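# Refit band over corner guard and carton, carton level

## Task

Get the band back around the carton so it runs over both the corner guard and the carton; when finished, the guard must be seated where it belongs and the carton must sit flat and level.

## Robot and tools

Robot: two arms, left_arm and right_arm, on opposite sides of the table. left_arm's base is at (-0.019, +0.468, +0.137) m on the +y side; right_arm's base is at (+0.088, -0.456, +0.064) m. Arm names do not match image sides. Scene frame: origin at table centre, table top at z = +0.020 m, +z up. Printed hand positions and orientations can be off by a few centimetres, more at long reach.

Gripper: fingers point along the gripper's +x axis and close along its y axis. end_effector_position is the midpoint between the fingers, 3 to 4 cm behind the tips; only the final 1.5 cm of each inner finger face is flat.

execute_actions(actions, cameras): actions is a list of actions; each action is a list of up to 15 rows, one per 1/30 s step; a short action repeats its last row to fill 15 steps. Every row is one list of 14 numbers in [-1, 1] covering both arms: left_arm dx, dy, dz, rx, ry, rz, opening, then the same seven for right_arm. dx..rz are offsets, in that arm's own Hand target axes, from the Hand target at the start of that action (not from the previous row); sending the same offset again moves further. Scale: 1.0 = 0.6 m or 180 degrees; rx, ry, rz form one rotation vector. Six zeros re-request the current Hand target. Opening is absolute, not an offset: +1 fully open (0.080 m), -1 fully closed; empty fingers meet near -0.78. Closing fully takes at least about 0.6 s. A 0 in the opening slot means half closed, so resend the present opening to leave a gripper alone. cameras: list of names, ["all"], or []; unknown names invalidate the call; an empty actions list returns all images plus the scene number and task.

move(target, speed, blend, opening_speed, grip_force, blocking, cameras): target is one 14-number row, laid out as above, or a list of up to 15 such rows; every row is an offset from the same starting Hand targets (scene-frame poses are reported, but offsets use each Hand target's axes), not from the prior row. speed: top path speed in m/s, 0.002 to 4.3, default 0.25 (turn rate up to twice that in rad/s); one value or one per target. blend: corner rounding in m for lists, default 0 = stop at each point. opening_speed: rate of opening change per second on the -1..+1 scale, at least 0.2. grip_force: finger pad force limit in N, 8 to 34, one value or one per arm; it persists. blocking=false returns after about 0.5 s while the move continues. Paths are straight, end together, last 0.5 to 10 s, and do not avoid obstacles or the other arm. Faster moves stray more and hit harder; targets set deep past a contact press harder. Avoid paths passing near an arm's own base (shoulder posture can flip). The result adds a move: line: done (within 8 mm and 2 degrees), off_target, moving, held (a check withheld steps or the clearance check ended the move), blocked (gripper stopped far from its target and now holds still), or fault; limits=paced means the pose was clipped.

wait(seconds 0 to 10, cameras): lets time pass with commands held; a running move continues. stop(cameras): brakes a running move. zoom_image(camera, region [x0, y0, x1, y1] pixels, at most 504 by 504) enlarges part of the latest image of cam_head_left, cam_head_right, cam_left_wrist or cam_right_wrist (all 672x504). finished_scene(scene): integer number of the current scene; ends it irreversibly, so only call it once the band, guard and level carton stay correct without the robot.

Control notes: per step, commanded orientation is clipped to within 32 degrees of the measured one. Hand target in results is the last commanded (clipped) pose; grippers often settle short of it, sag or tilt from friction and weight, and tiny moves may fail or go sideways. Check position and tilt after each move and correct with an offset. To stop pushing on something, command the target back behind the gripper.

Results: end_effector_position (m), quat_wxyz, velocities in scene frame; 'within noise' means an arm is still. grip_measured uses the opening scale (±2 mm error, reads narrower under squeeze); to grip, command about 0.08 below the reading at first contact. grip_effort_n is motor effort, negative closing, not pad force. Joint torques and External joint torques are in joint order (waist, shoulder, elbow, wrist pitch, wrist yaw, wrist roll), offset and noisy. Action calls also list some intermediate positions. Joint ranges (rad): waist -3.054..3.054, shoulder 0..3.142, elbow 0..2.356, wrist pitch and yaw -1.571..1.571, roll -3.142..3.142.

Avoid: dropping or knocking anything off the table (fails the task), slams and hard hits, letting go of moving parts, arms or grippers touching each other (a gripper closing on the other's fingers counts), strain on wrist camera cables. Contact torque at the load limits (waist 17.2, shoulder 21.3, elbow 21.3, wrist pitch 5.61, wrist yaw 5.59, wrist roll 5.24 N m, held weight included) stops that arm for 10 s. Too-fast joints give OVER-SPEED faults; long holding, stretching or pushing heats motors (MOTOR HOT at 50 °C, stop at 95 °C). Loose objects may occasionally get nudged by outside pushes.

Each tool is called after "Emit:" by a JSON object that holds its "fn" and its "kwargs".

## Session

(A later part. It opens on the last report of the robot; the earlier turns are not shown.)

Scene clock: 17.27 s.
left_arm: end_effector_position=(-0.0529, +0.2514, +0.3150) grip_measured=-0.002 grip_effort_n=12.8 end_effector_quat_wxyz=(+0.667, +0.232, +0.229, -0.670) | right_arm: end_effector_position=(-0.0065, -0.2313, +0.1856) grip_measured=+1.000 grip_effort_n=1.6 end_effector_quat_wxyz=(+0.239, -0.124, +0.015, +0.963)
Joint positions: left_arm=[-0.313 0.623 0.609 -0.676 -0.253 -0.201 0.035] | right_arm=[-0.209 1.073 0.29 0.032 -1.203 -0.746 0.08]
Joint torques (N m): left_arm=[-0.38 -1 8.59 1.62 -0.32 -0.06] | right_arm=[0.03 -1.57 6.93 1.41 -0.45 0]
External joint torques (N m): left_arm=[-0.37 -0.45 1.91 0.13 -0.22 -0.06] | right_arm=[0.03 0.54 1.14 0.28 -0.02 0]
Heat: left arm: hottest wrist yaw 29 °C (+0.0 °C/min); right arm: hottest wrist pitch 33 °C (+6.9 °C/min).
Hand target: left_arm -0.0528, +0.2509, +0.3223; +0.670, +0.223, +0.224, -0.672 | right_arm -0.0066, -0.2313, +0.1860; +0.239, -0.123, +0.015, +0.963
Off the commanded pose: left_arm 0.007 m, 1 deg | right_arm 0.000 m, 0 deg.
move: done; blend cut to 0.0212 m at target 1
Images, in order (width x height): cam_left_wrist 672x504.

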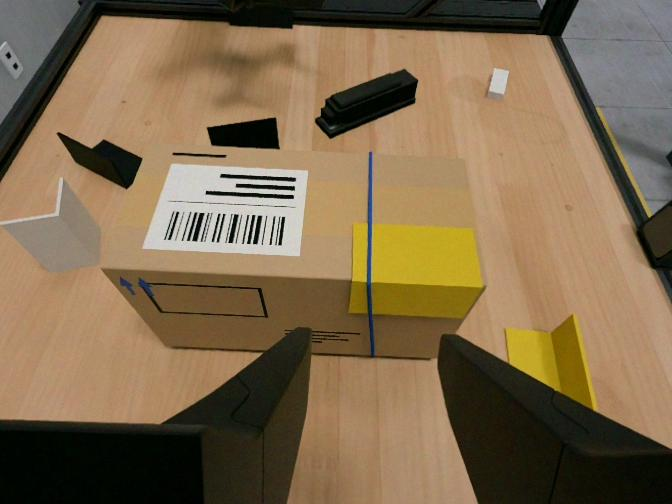

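Emit:
{"fn": "move", "kwargs": {"target": [[0.21,-0.022,-0.074,0,0.045,0,-0.3,0,0,0,0,0,0,1],[0.248,-0.022,-0.077,0,0.045,0,-0.3,0,0,0,0,0,0,1]], "cameras": ["cam_left_wrist"], "speed": [0.25,0.06], "blend": [0.01,0]}}

Emit:
{"fn": "zoom_image", "kwargs": {"camera": "cam_left_wrist", "region": [260, 230, 480, 420]}}

Scene clock: 19.60 s.
left_arm: end_effector_position=(-0.0661, +0.1621, +0.1954) grip_measured=-0.298 grip_effort_n=-15.6 end_effector_quat_wxyz=(+0.653, +0.271, +0.271, -0.653) | right_arm: end_effector_position=(-0.0065, -0.2313, +0.1856) grip_measured=+1.000 grip_effort_n=1.6 end_effector_quat_wxyz=(+0.239, -0.124, +0.015, +0.963)
Joint positions: left_arm=[-0.217 1.308 0.456 0.051 -0.164 -0.166 0.022] | right_arm=[-0.209 1.073 0.29 0.032 -1.203 -0.746 0.08]
Joint torques (N m): left_arm=[0.11 -3.17 6.7 1.75 0.11 0.07] | right_arm=[0.03 -1.56 6.92 1.4 -0.45 0.01]
External joint torques (N m): left_arm=[0.14 0.65 0.94 0.36 0.19 0.07] | right_arm=[0.03 0.58 1.09 0.27 -0.02 0]
Heat: left arm: hottest wrist yaw 29 °C (+0.0 °C/min); right arm: hottest wrist pitch 33 °C (+6.1 °C/min).
Hand target: left_arm -0.0664, +0.1596, +0.1962; +0.652, +0.270, +0.271, -0.654 | right_arm -0.0066, -0.2313, +0.1860; +0.239, -0.123, +0.015, +0.963
Off the commanded pose: left_arm 0.003 m, 0 deg | right_arm 0.000 m, 0 deg.
move: done
Images, in order (width x height): cam_left_wrist 672x504.

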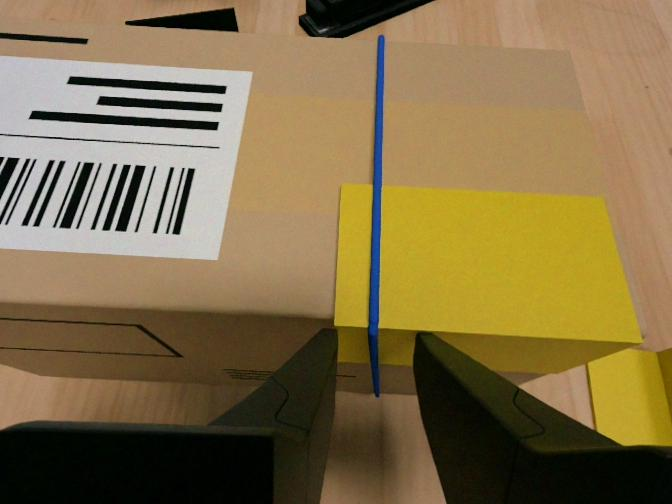

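Scaled by 2.291 from the camera's 672x504 image, which has a finer 960x720 frame.

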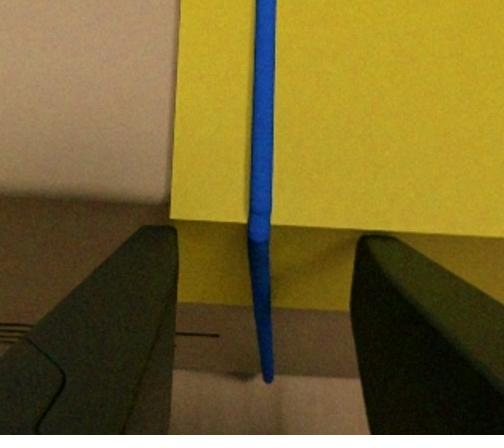

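Emit:
{"fn": "move", "kwargs": {"target": [[0.014,0,0.002,0,0,0,-0.3,0,0,0,0,0,0,1],[0.014,0,0.003,0,0,0,-0.95,0,0,0,0,0,0,1],[-0.03,0,0.01,0,0,0,-0.95,0,0,0,0,0,0,1],[-0.03,-0.045,0.01,0,0,0,-0.95,0,0,0,0,0,0,1]], "cameras": ["all"], "speed": 0.06}}

Scene clock: 22.97 s.
left_arm: end_effector_position=(-0.0898, +0.1751, +0.2034) grip_measured=-0.762 grip_effort_n=-83.5 end_effector_quat_wxyz=(+0.649, +0.282, +0.278, -0.649) | right_arm: end_effector_position=(-0.0065, -0.2313, +0.1856) grip_measured=+1.000 grip_effort_n=1.6 end_effector_quat_wxyz=(+0.239, -0.124, +0.015, +0.963)
Joint positions: left_arm=[-0.343 1.265 0.49 -0.073 -0.245 -0.261 0.001] | right_arm=[-0.209 1.073 0.29 0.032 -1.203 -0.746 0.08]
Joint torques (N m): left_arm=[-0.53 -4.01 8.68 1.85 -0.38 -0.12] | right_arm=[0.03 -1.57 6.92 1.41 -0.45 0]
External joint torques (N m): left_arm=[-0.54 -0.26 2.63 0.47 -0.25 -0.12] | right_arm=[0.04 0.56 1.11 0.28 -0.02 0]
Heat: left arm: hottest elbow 29 °C (+13.1 °C/min); right arm: hottest wrist pitch 33 °C (+5.2 °C/min).
Hand target: left_arm -0.0933, +0.1682, +0.2132; +0.652, +0.270, +0.271, -0.654 | right_arm -0.0066, -0.2313, +0.1860; +0.239, -0.123, +0.015, +0.963
Off the commanded pose: left_arm 0.013 m, 2 deg | right_arm 0.000 m, 0 deg.
move: off_target (left_arm); target 2's new opening was sent with left_arm's hand 0.009 m and 1 deg from that target

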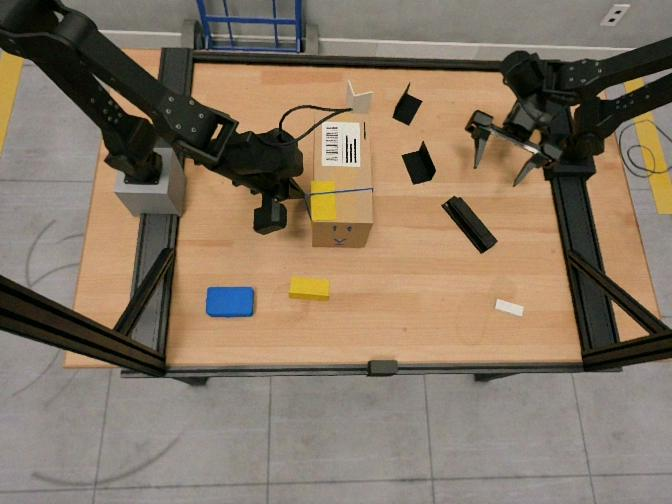

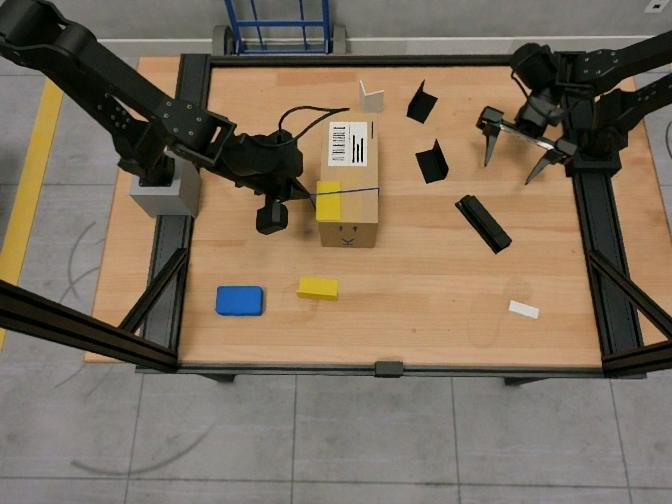

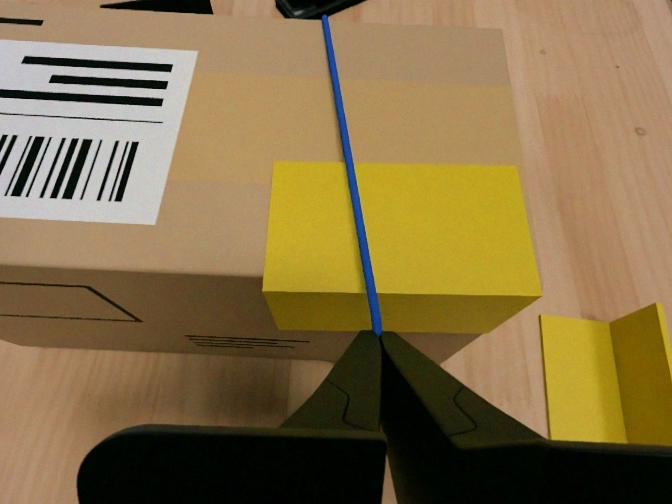

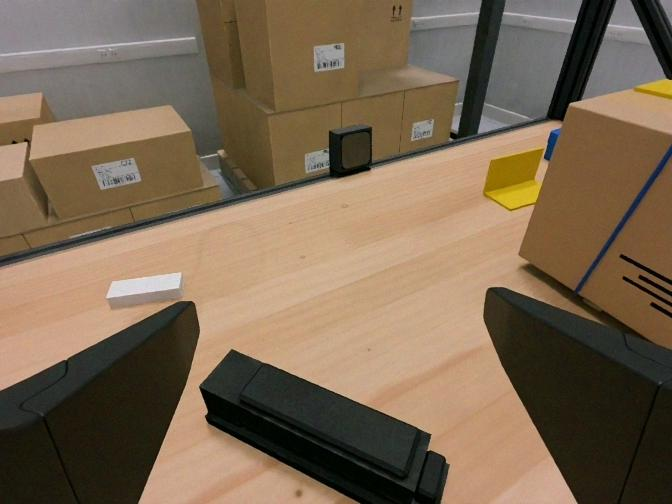

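Emit:
{"fn": "move", "kwargs": {"target": [[-0.041,0,0.029,0,0,0,-0.95,0,0,0,0,0,0,1],[-0.041,-0.055,0.029,0,0,0,-0.95,0,0,0,0,0,0,1]], "cameras": ["cam_left_wrist","cam_right_wrist"], "speed": 0.07}}

Scene clock: 24.90 s.
left_arm: end_effector_position=(-0.1189, +0.1807, +0.2288) grip_measured=-0.762 grip_effort_n=-83.5 end_effector_quat_wxyz=(+0.652, +0.288, +0.278, -0.644) | right_arm: end_effector_position=(-0.0065, -0.2313, +0.1856) grip_measured=+1.000 grip_effort_n=1.6 end_effector_quat_wxyz=(+0.239, -0.124, +0.015, +0.963)
Joint positions: left_arm=[-0.489 1.252 0.609 -0.254 -0.348 -0.378 0.001] | right_arm=[-0.209 1.073 0.29 0.032 -1.203 -0.746 0.08]
Joint torques (N m): left_arm=[-0.92 -4.76 9.73 1.91 -0.35 -0.13] | right_arm=[0.04 -1.57 6.92 1.41 -0.44 0]
External joint torques (N m): left_arm=[-0.95 -0.91 3.54 0.63 -0.15 -0.13] | right_arm=[0.03 0.54 1.14 0.28 -0.02 0]
Heat: left arm: hottest elbow 29 °C (+12.0 °C/min); right arm: hottest wrist pitch 33 °C (+4.8 °C/min).
Hand target: left_arm -0.1262, +0.1734, +0.2429; +0.653, +0.270, +0.271, -0.654 | right_arm -0.0066, -0.2313, +0.1860; +0.239, -0.123, +0.015, +0.963
Off the commanded pose: left_arm 0.018 m, 3 deg | right_arm 0.000 m, 0 deg.
move: off_target (left_arm)
Images, in order (width x height): cam_left_wrist 672x504, cam_right_wrist 672x504.

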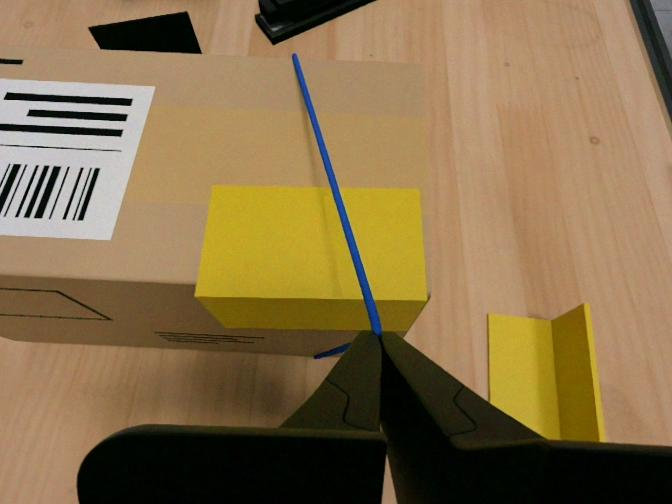

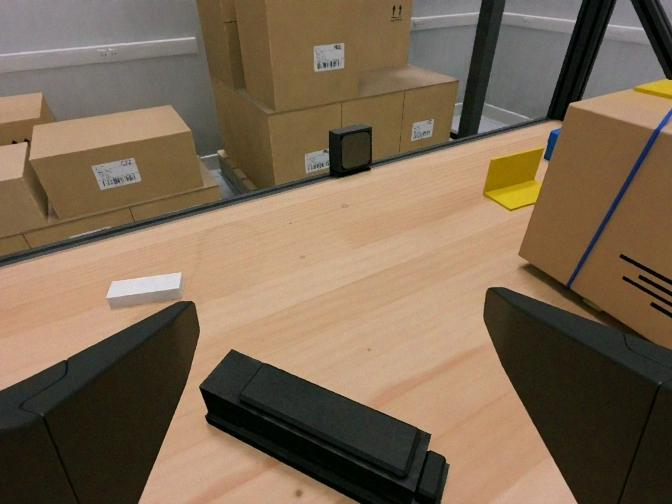

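Emit:
{"fn": "move", "kwargs": {"target": [[0.046,0.025,-0.03,0,0,0,-0.95,0,0,0,0,0,0,1],[0.054,0.055,-0.034,0,0,0,-0.95,0,0,0,0,0,0,1],[0.056,0.055,-0.035,0,0,0,-0.4,0,0,0,0,0,0,1],[-0.05,0.055,0.03,0,0,0,-0.3,0,0,0,0,0,0,1],[-0.22,0.11,0.02,0,-0.045,0,0,0,0,0,0,0,0,1]], "cameras": ["all"], "speed": [0.08,0.06,0.06,0.1,0.25]}}

Emit:
{"fn": "zoom_image", "kwargs": {"camera": "cam_left_wrist", "region": [100, 80, 560, 400]}}

Emit:
{"fn": "zoom_image", "kwargs": {"camera": "cam_right_wrist", "region": [440, 50, 672, 350]}}

Scene clock: 30.77 s.
left_arm: end_effector_position=(-0.0602, +0.2584, +0.3391) grip_measured=-0.003 grip_effort_n=12.8 end_effector_quat_wxyz=(+0.667, +0.230, +0.227, -0.671) | right_arm: end_effector_position=(-0.0065, -0.2313, +0.1856) grip_measured=+1.000 grip_effort_n=1.6 end_effector_quat_wxyz=(+0.239, -0.124, +0.015, +0.963)
Joint positions: left_arm=[-0.406 0.636 0.709 -0.775 -0.325 -0.262 0.035] | right_arm=[-0.209 1.073 0.29 0.032 -1.203 -0.746 0.08]
Joint torques (N m): left_arm=[-0.31 -0.53 8.08 1.61 -0.36 -0.13] | right_arm=[0.04 -1.57 6.92 1.41 -0.45 0.01]
External joint torques (N m): left_arm=[-0.31 -0.1 1.53 0.12 -0.22 -0.13] | right_arm=[0.04 0.55 1.09 0.27 -0.03 0]
Heat: left arm: hottest elbow 30 °C (+11.7 °C/min); right arm: hottest wrist pitch 33 °C (+3.9 °C/min).
Hand target: left_arm -0.0599, +0.2581, +0.3446; +0.670, +0.223, +0.224, -0.672 | right_arm -0.0066, -0.2313, +0.1860; +0.239, -0.123, +0.015, +0.963
Off the commanded pose: left_arm 0.006 m, 1 deg | right_arm 0.000 m, 0 deg.
move: done

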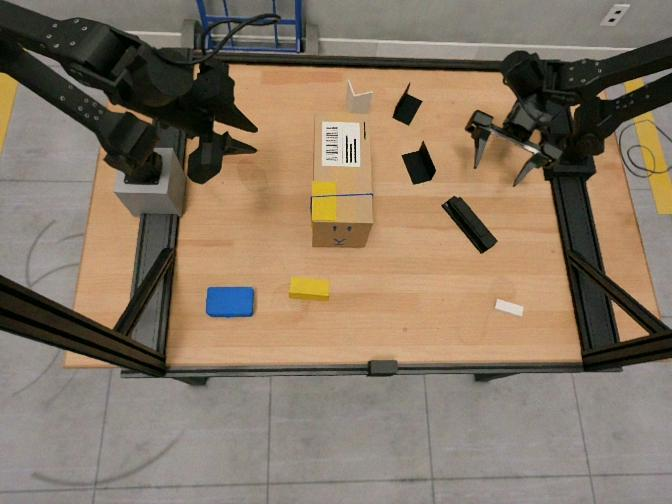

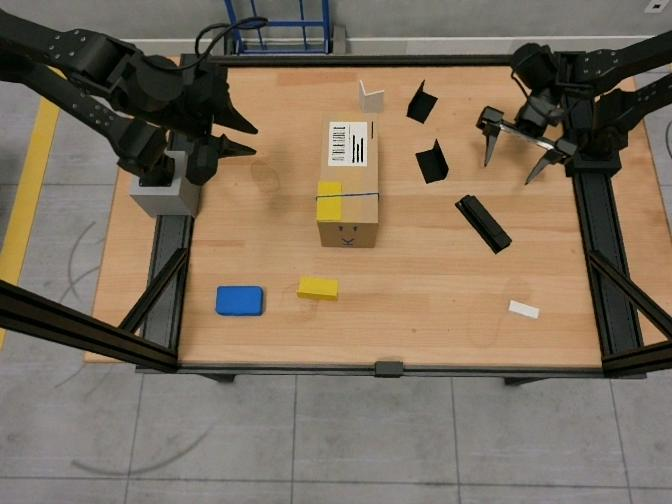

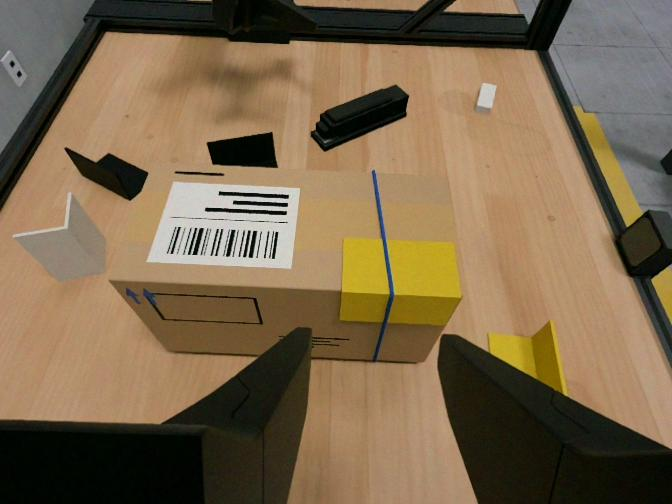

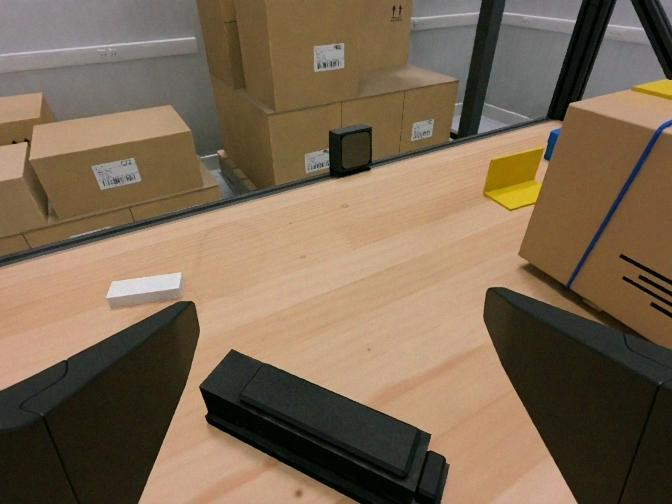

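Scaled by 1.096 from the camera's 672x504 image, which has a finer 960x720 frame.

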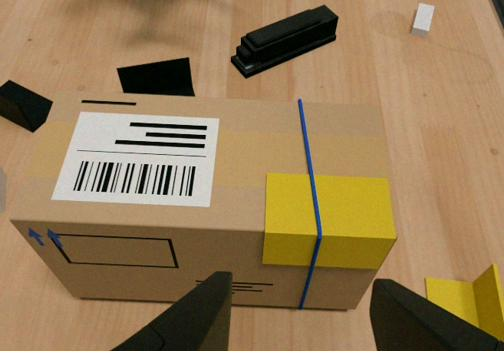

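Scaled by 1.680 from the camera's 672x504 image, which has a finer 960x720 frame.

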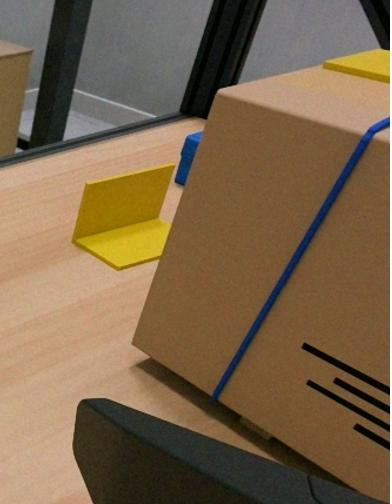

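Emit:
{"fn": "move", "kwargs": {"target": [-0.05,0,0,0,0,0,0,0.227,-0.208,0.128,0.18,0.159,-0.3,-0.3], "cameras": ["all"]}}

Scene clock: 40.93 s.
left_arm: end_effector_position=(-0.0604, +0.2820, +0.3561) grip_measured=-0.002 grip_effort_n=12.8 end_effector_quat_wxyz=(+0.667, +0.232, +0.227, -0.670) | right_arm: end_effector_position=(-0.0816, -0.0543, +0.2305) grip_measured=-0.297 grip_effort_n=-15.1 end_effector_quat_wxyz=(+0.651, -0.271, +0.271, +0.656)
Joint positions: left_arm=[-0.533 0.589 0.788 -0.938 -0.422 -0.351 0.035] | right_arm=[0.526 1.672 1.266 -0.448 0.352 0.38 0.022]
Joint torques (N m): left_arm=[-0.39 -0.15 7.99 1.6 -0.48 -0.1] | right_arm=[0.24 -5.67 9.47 1.49 0.4 0.1]
External joint torques (N m): left_arm=[-0.4 -0.23 1.76 0.18 -0.28 -0.1] | right_arm=[0.22 1.76 2.83 0.17 0.23 0.1]
Heat: left arm: hottest elbow 32 °C (+11.7 °C/min); right arm: hottest wrist pitch 34 °C (+4.4 °C/min).
Hand target: left_arm -0.0598, +0.2821, +0.3626; +0.670, +0.223, +0.224, -0.672 | right_arm -0.0830, -0.0520, +0.2311; +0.653, -0.271, +0.270, +0.654
Off the commanded pose: left_arm 0.007 m, 1 deg | right_arm 0.003 m, 0 deg.
move: done

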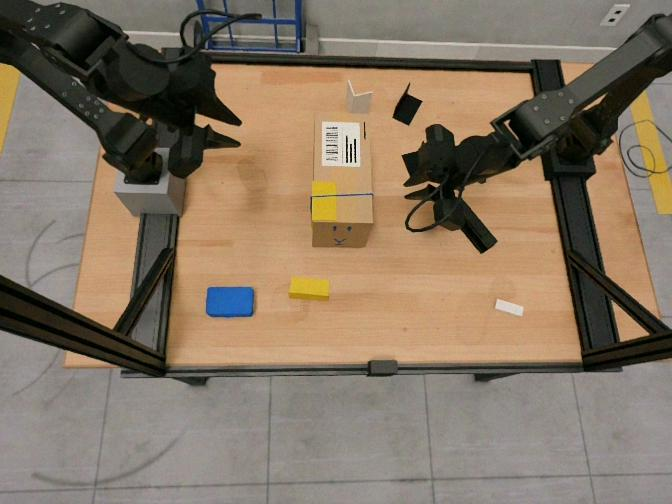

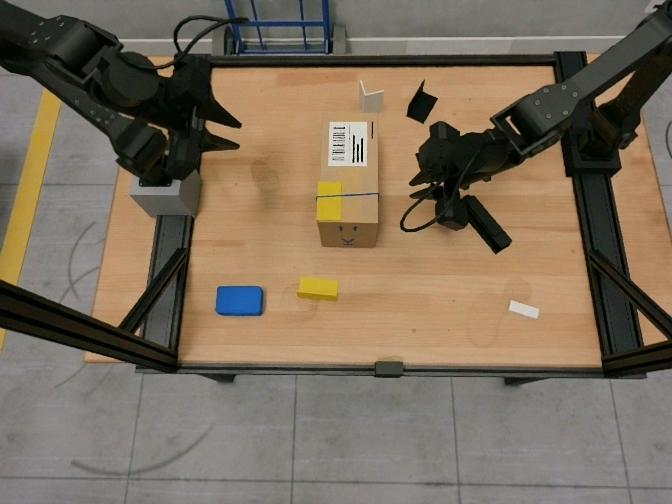

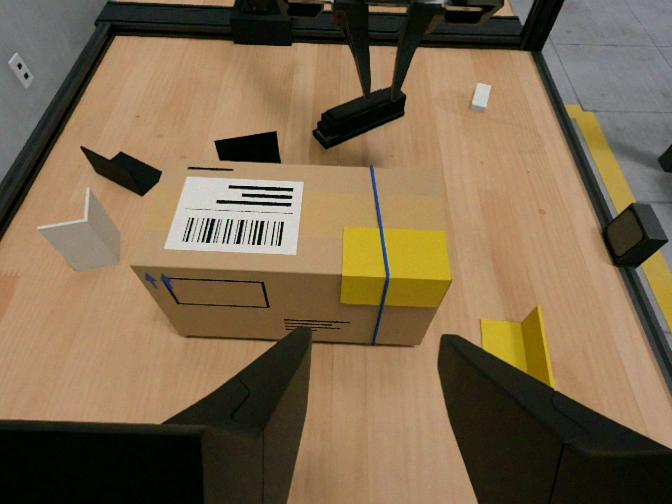

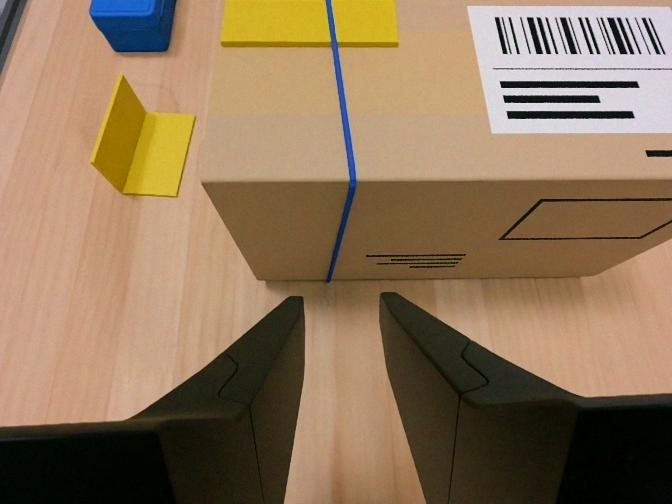

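Emit:
{"fn": "move", "kwargs": {"target": [0,0,0,0,0,0,0,0.058,-0.01,0.025,0,0,0,-0.3], "cameras": ["cam_right_wrist"], "speed": 0.1}}

Scene clock: 42.50 s.
left_arm: end_effector_position=(-0.0604, +0.2820, +0.3561) grip_measured=-0.002 grip_effort_n=12.8 end_effector_quat_wxyz=(+0.667, +0.232, +0.227, -0.670) | right_arm: end_effector_position=(-0.0753, -0.0200, +0.2169) grip_measured=-0.297 grip_effort_n=-14.7 end_effector_quat_wxyz=(+0.654, -0.272, +0.270, +0.652)
Joint positions: left_arm=[-0.533 0.589 0.788 -0.938 -0.422 -0.351 0.035] | right_arm=[0.468 1.784 1.34 -0.399 0.324 0.337 0.022]
Joint torques (N m): left_arm=[-0.34 -0.17 8.07 1.56 -0.47 -0.1] | right_arm=[-0.04 -6.43 9.35 1.88 -0.02 -0.07]
External joint torques (N m): left_arm=[-0.33 -0.29 1.89 0.14 -0.28 -0.1] | right_arm=[-0.04 1.95 2.63 0.52 -0.18 -0.07]
Heat: left arm: hottest elbow 32 °C (+11.3 °C/min); right arm: hottest wrist pitch 34 °C (+4.2 °C/min).
Hand target: left_arm -0.0598, +0.2821, +0.3626; +0.670, +0.223, +0.224, -0.672 | right_arm -0.0772, -0.0168, +0.2172; +0.652, -0.270, +0.270, +0.655
Off the commanded pose: left_arm 0.006 m, 1 deg | right_arm 0.004 m, 0 deg.
move: done
Images, in order (width x height): cam_right_wrist 672x504.

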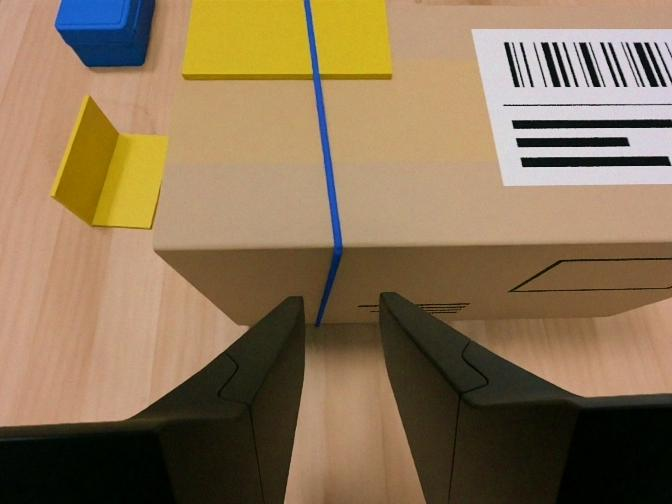

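Emit:
{"fn": "move", "kwargs": {"target": [0,0,0,0,0,0,0,0.037,0.0,0.008,0,0,0,-0.3], "cameras": ["cam_right_wrist"], "speed": 0.06}}

Emit:
{"fn": "zoom_image", "kwargs": {"camera": "cam_right_wrist", "region": [240, 200, 440, 380]}}

Scene clock: 43.70 s.
left_arm: end_effector_position=(-0.0604, +0.2820, +0.3561) grip_measured=-0.002 grip_effort_n=12.8 end_effector_quat_wxyz=(+0.667, +0.232, +0.227, -0.670) | right_arm: end_effector_position=(-0.0757, -0.0011, +0.2049) grip_measured=-0.297 grip_effort_n=-14.7 end_effector_quat_wxyz=(+0.654, -0.273, +0.269, +0.652)
Joint positions: left_arm=[-0.533 0.589 0.788 -0.938 -0.422 -0.351 0.035] | right_arm=[0.447 1.857 1.383 -0.363 0.309 0.319 0.022]
Joint torques (N m): left_arm=[-0.25 -0.15 7.9 1.56 -0.45 -0.09] | right_arm=[-0.03 -6.88 9.3 1.89 -0.03 -0.07]
External joint torques (N m): left_arm=[-0.25 -0.22 1.72 0.15 -0.26 -0.09] | right_arm=[-0.03 1.96 2.68 0.54 -0.18 -0.07]
Heat: left arm: hottest elbow 32 °C (+11.0 °C/min); right arm: hottest wrist pitch 34 °C (+4.1 °C/min).
Hand target: left_arm -0.0598, +0.2821, +0.3626; +0.670, +0.223, +0.224, -0.672 | right_arm -0.0772, +0.0023, +0.2047; +0.652, -0.271, +0.270, +0.654
Off the commanded pose: left_arm 0.006 m, 1 deg | right_arm 0.004 m, 0 deg.
move: done
Images, in order (width x height): cam_right_wrist 672x504.

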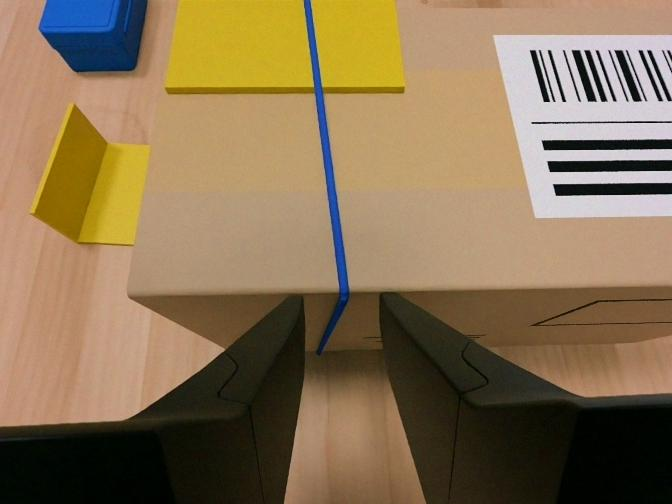

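Scaled by 2.520 from the camera's 672x504 image, which has a finer 960x720 frame.

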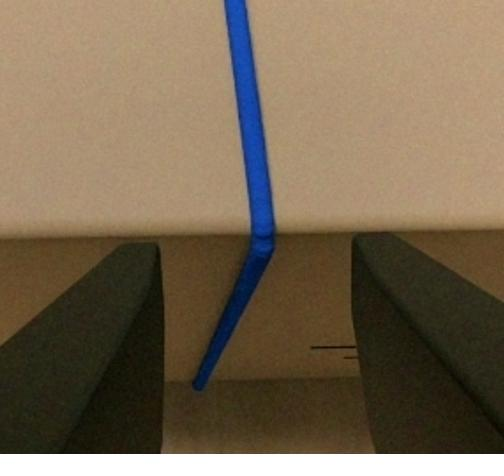

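Emit:
{"fn": "move", "kwargs": {"target": [[0,0,0,0,0,0,0,0.013,0.0,0.001,0,0,0,-0.3],[0,0,0,0,0,0,0,0.013,0.0,0.002,0,0,0,-0.95],[0,0,0,0,0,0,0,-0.025,0.0,0.004,0,0,0,-0.95],[0,0,0,0,0,0,0,-0.025,0.023,0.004,0,0,0,-0.95]], "cameras": ["cam_right_wrist","cam_left_wrist"], "speed": 0.06}}

Scene clock: 47.00 s.
left_arm: end_effector_position=(-0.0604, +0.2820, +0.3561) grip_measured=-0.002 grip_effort_n=12.8 end_effector_quat_wxyz=(+0.667, +0.232, +0.227, -0.670) | right_arm: end_effector_position=(-0.0882, -0.0090, +0.2108) grip_measured=-0.756 grip_effort_n=-83.5 end_effector_quat_wxyz=(+0.651, -0.277, +0.273, +0.652)
Joint positions: left_arm=[-0.533 0.589 0.788 -0.938 -0.422 -0.351 0.035] | right_arm=[0.483 1.852 1.409 -0.415 0.325 0.348 0.001]
Joint torques (N m): left_arm=[-0.28 -0.17 7.96 1.56 -0.42 -0.09] | right_arm=[0.56 -7.93 9.93 1.46 0.38 0.09]
External joint torques (N m): left_arm=[-0.28 -0.25 1.74 0.13 -0.23 -0.09] | right_arm=[0.45 0.89 3.26 0.12 0.22 0.09]
Heat: left arm: hottest elbow 32 °C (+10.2 °C/min); right arm: hottest wrist pitch 34 °C (+3.8 °C/min).
Hand target: left_arm -0.0598, +0.2821, +0.3626; +0.670, +0.223, +0.224, -0.672 | right_arm -0.0909, -0.0066, +0.2171; +0.653, -0.271, +0.270, +0.654
Off the commanded pose: left_arm 0.006 m, 1 deg | right_arm 0.007 m, 1 deg.
move: done
Images, in order (width x height): cam_left_wrist 672x504, cam_right_wrist 672x504.

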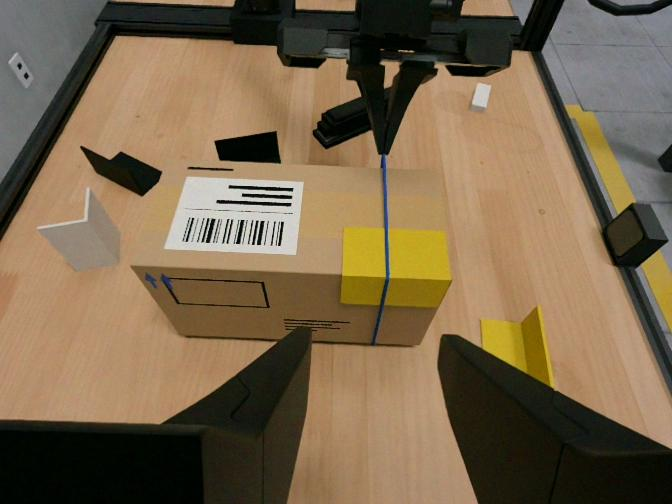

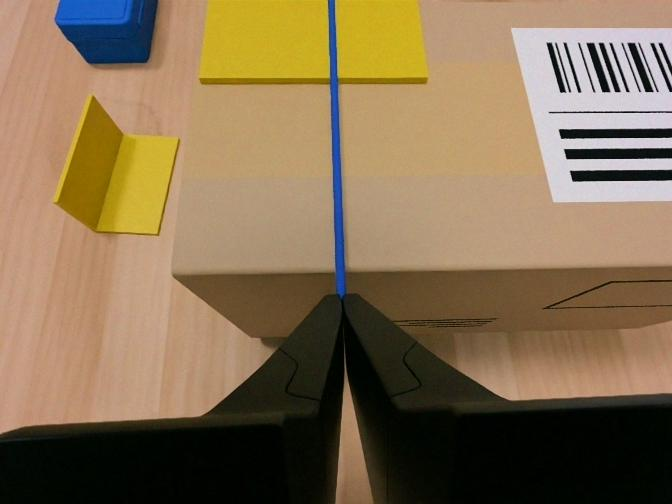

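Emit:
{"fn": "move", "kwargs": {"target": [[0,0,0,0,0,0,0,0.022,0.005,-0.004,0,0,0,-0.95],[0,0,0,0,0,0,0,0.022,0.005,-0.004,0,0,0,-0.4],[0,0,0,0,0,0,0,-0.1,0.005,0.02,0,0,0,-0.3]], "cameras": ["all"], "speed": [0.05,0.05,0.15]}}

Emit:
{"fn": "zoom_image", "kwargs": {"camera": "cam_left_wrist", "region": [120, 100, 540, 380]}}

Emit:
{"fn": "zoom_image", "kwargs": {"camera": "cam_right_wrist", "region": [150, 0, 650, 320]}}

Scene clock: 50.07 s.
left_arm: end_effector_position=(-0.0604, +0.2820, +0.3561) grip_measured=-0.002 grip_effort_n=12.8 end_effector_quat_wxyz=(+0.667, +0.232, +0.227, -0.670) | right_arm: end_effector_position=(-0.0937, -0.0411, +0.2621) grip_measured=-0.303 grip_effort_n=17.4 end_effector_quat_wxyz=(+0.650, -0.277, +0.272, +0.653)
Joint positions: left_arm=[-0.533 0.589 0.788 -0.938 -0.422 -0.351 0.035] | right_arm=[0.537 1.734 1.47 -0.606 0.359 0.389 0.021]
Joint torques (N m): left_arm=[-0.08 -0.11 7.91 1.55 -0.47 -0.14] | right_arm=[0.14 -7.79 9.06 1.44 0.39 0.09]
External joint torques (N m): left_arm=[-0.09 -0.16 1.65 0.11 -0.28 -0.15] | right_arm=[0.14 0.27 2.29 0.12 0.21 0.09]
Heat: left arm: hottest elbow 32 °C (+9.6 °C/min); right arm: hottest wrist pitch 34 °C (+3.6 °C/min).
Hand target: left_arm -0.0598, +0.2821, +0.3626; +0.670, +0.223, +0.224, -0.672 | right_arm -0.0939, -0.0406, +0.2679; +0.653, -0.271, +0.270, +0.654
Off the commanded pose: left_arm 0.006 m, 1 deg | right_arm 0.006 m, 1 deg.
move: done

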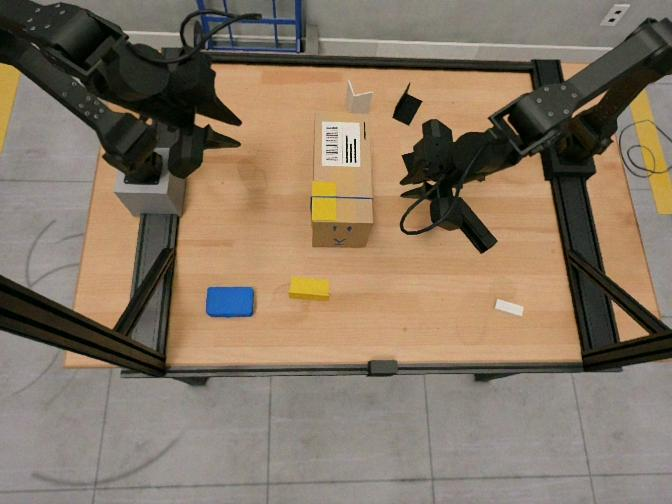

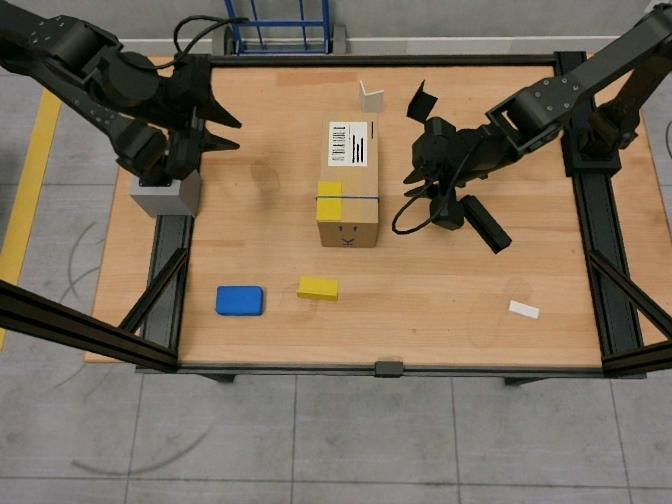

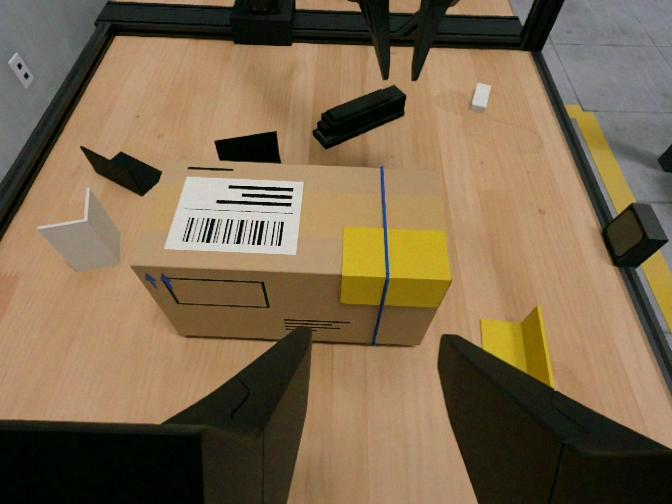

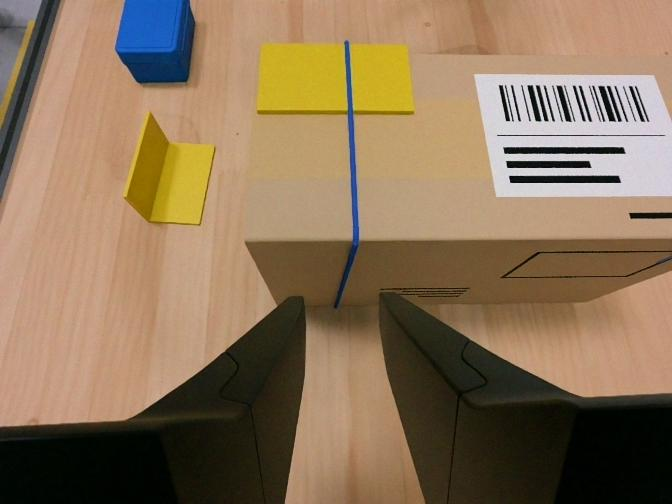

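Scaled by 1.200 from the camera's 672x504 image, which has a finer 960x720 frame.

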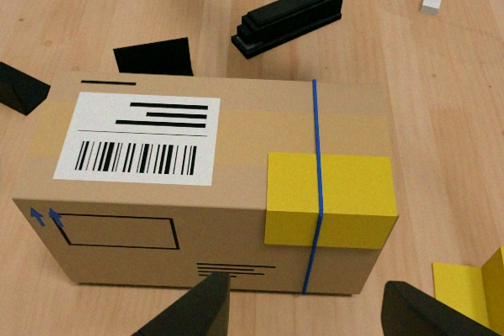

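Scaled by 1.008 from the camera's 672x504 image, which has a finer 960x720 frame.

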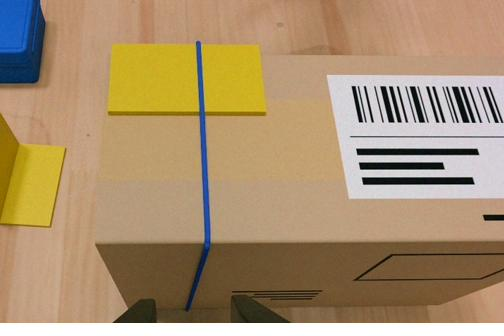

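Emit:
{"fn": "move", "kwargs": {"target": [[0,0,0,0,0,0,0,0.1,-0.01,-0.023,0,0,0,-0.3],[0,0,0,0,0,0,0,0.139,-0.01,-0.023,0,0,0,-0.3],[0,0,0,0,0,0,0,0.139,-0.01,-0.022,0,0,0,-0.95],[0,0,0,0,0,0,0,0.1,-0.01,-0.017,0,0,0,-0.95],[0,0,0,0,0,0,0,0.1,0.012,-0.017,0,0,0,-0.95],[0,0,0,0,0,0,0,0.13,0.01,-0.023,0,0,0,-0.95]], "cameras": ["cam_right_wrist","cam_left_wrist"], "speed": [0.2,0.05,0.05,0.06,0.06,0.06], "blend": [0.01,0,0,0,0,0]}}

Scene clock: 54.60 s.
left_arm: end_effector_position=(-0.0604, +0.2820, +0.3561) grip_measured=-0.002 grip_effort_n=12.8 end_effector_quat_wxyz=(+0.667, +0.232, +0.227, -0.670) | right_arm: end_effector_position=(-0.0983, +0.0018, +0.2044) grip_measured=-0.756 grip_effort_n=-83.5 end_effector_quat_wxyz=(+0.654, -0.271, +0.269, +0.653)
Joint positions: left_arm=[-0.533 0.589 0.788 -0.938 -0.422 -0.351 0.035] | right_arm=[0.495 1.905 1.445 -0.388 0.341 0.358 0.001]
Joint torques (N m): left_arm=[-0.24 -0.2 7.85 1.52 -0.44 -0.15] | right_arm=[0.09 -7.1 9.15 1.89 0.01 -0.06]
External joint torques (N m): left_arm=[-0.23 -0.29 1.68 0.11 -0.25 -0.15] | right_arm=[0.15 2.06 2.53 0.55 -0.16 -0.06]
Heat: left arm: hottest elbow 32 °C (+8.8 °C/min); right arm: hottest wrist pitch 34 °C (+3.3 °C/min).
Hand target: left_arm -0.0598, +0.2821, +0.3626; +0.670, +0.223, +0.224, -0.672 | right_arm -0.1001, +0.0048, +0.2030; +0.652, -0.271, +0.270, +0.654
Off the commanded pose: left_arm 0.006 m, 1 deg | right_arm 0.004 m, 0 deg.
move: done
Images, in order (width x height): cam_left_wrist 672x504, cam_right_wrist 672x504.

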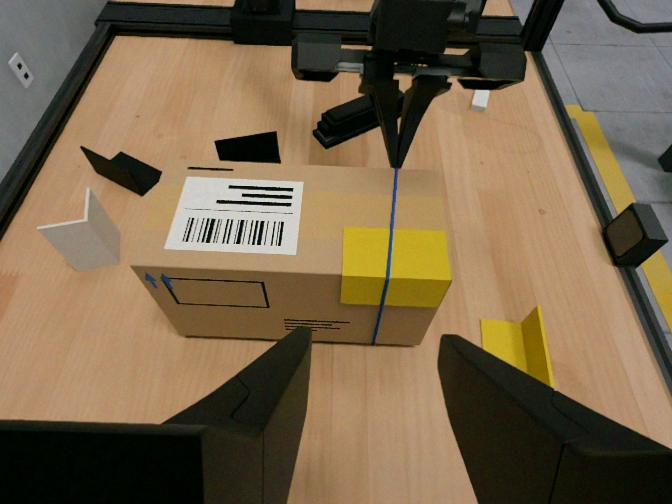

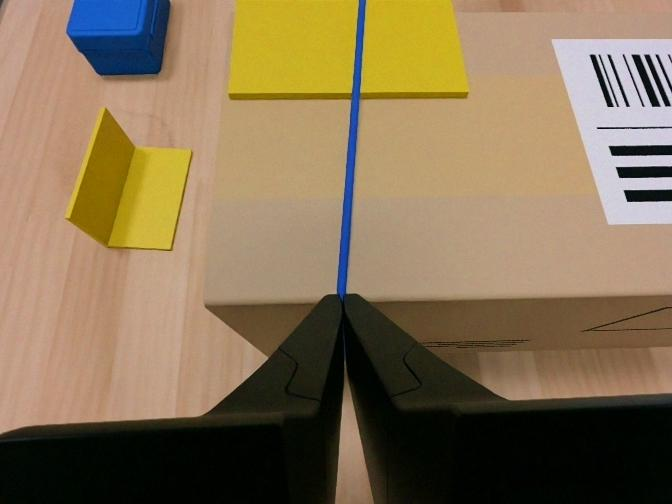

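Emit:
{"fn": "move", "kwargs": {"target": [[0,0,0,0,0,0,0,0,-0.004,0,0,0,0,-0.95],[0,0,0,0,0,0,0,0,-0.004,0,0,0,0,-0.4],[0,0,0,0,0,0,0,-0.139,0.005,0.02,0,0,0,-0.3]], "cameras": ["all"], "speed": [0.05,0.05,0.15]}}

Emit:
{"fn": "zoom_image", "kwargs": {"camera": "cam_left_wrist", "region": [120, 100, 540, 380]}}

Emit:
{"fn": "zoom_image", "kwargs": {"camera": "cam_right_wrist", "region": [180, 20, 672, 330]}}

Scene clock: 57.70 s.
left_arm: end_effector_position=(-0.0604, +0.2820, +0.3561) grip_measured=-0.002 grip_effort_n=12.8 end_effector_quat_wxyz=(+0.667, +0.232, +0.227, -0.670) | right_arm: end_effector_position=(-0.1029, -0.0463, +0.2644) grip_measured=-0.303 grip_effort_n=17.4 end_effector_quat_wxyz=(+0.650, -0.277, +0.272, +0.653)
Joint positions: left_arm=[-0.533 0.589 0.788 -0.938 -0.422 -0.351 0.035] | right_arm=[0.566 1.737 1.485 -0.627 0.378 0.412 0.021]
Joint torques (N m): left_arm=[-0.31 -0.04 8.09 1.52 -0.43 -0.08] | right_arm=[0.13 -7.86 9.09 1.42 0.4 0.1]
External joint torques (N m): left_arm=[-0.32 -0.1 1.92 0.13 -0.23 -0.08] | right_arm=[0.17 0.12 2.35 0.1 0.21 0.09]
Heat: left arm: hottest elbow 32 °C (+8.3 °C/min); right arm: hottest wrist pitch 34 °C (+3.1 °C/min).
Hand target: left_arm -0.0598, +0.2821, +0.3626; +0.670, +0.223, +0.224, -0.672 | right_arm -0.1030, -0.0458, +0.2706; +0.652, -0.271, +0.270, +0.655
Off the commanded pose: left_arm 0.006 m, 1 deg | right_arm 0.006 m, 1 deg.
move: done

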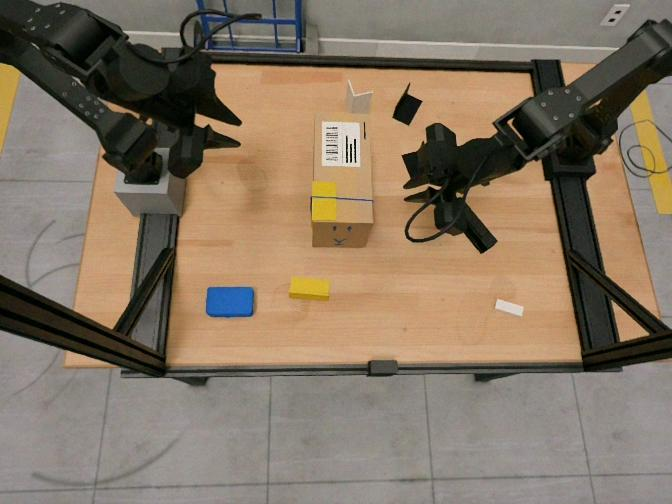

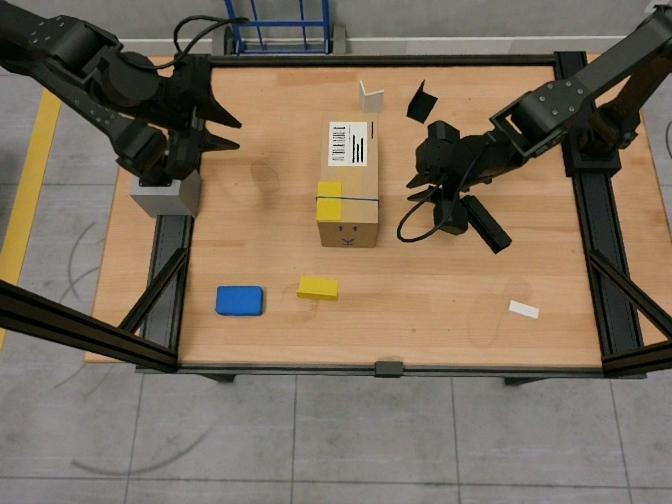

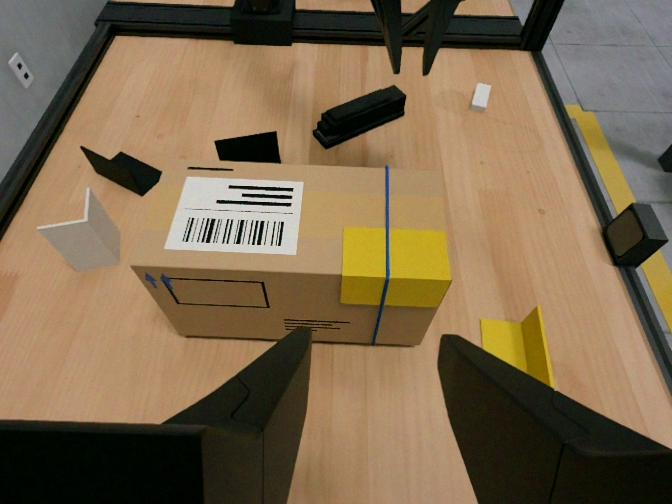

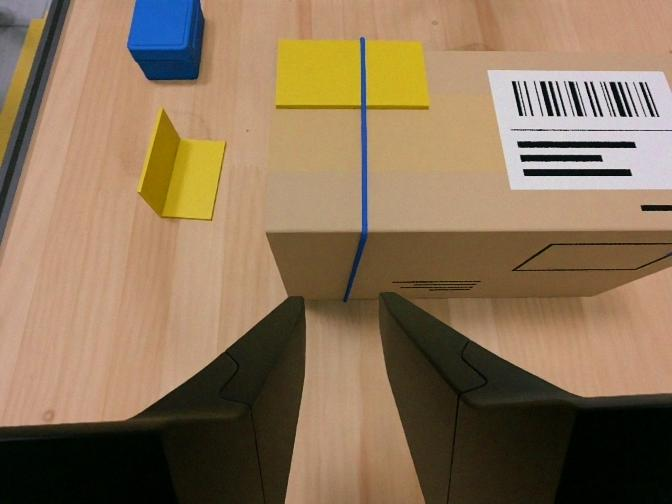

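Scaled by 1.200 from the camera's 672x504 image, which has a finer 960x720 frame.

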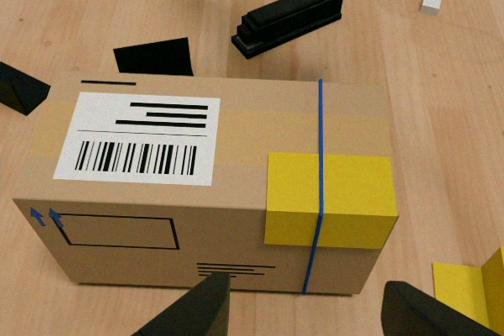

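Scaled by 1.024 from the camera's 672x504 image, which has a finer 960x720 frame.

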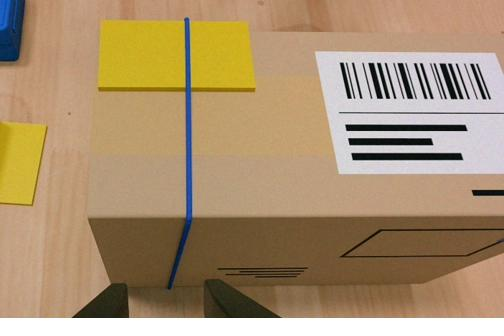

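Emit:
{"fn": "finished_scene", "kwargs": {"scene": 1}}

The scene is finished: the task was done.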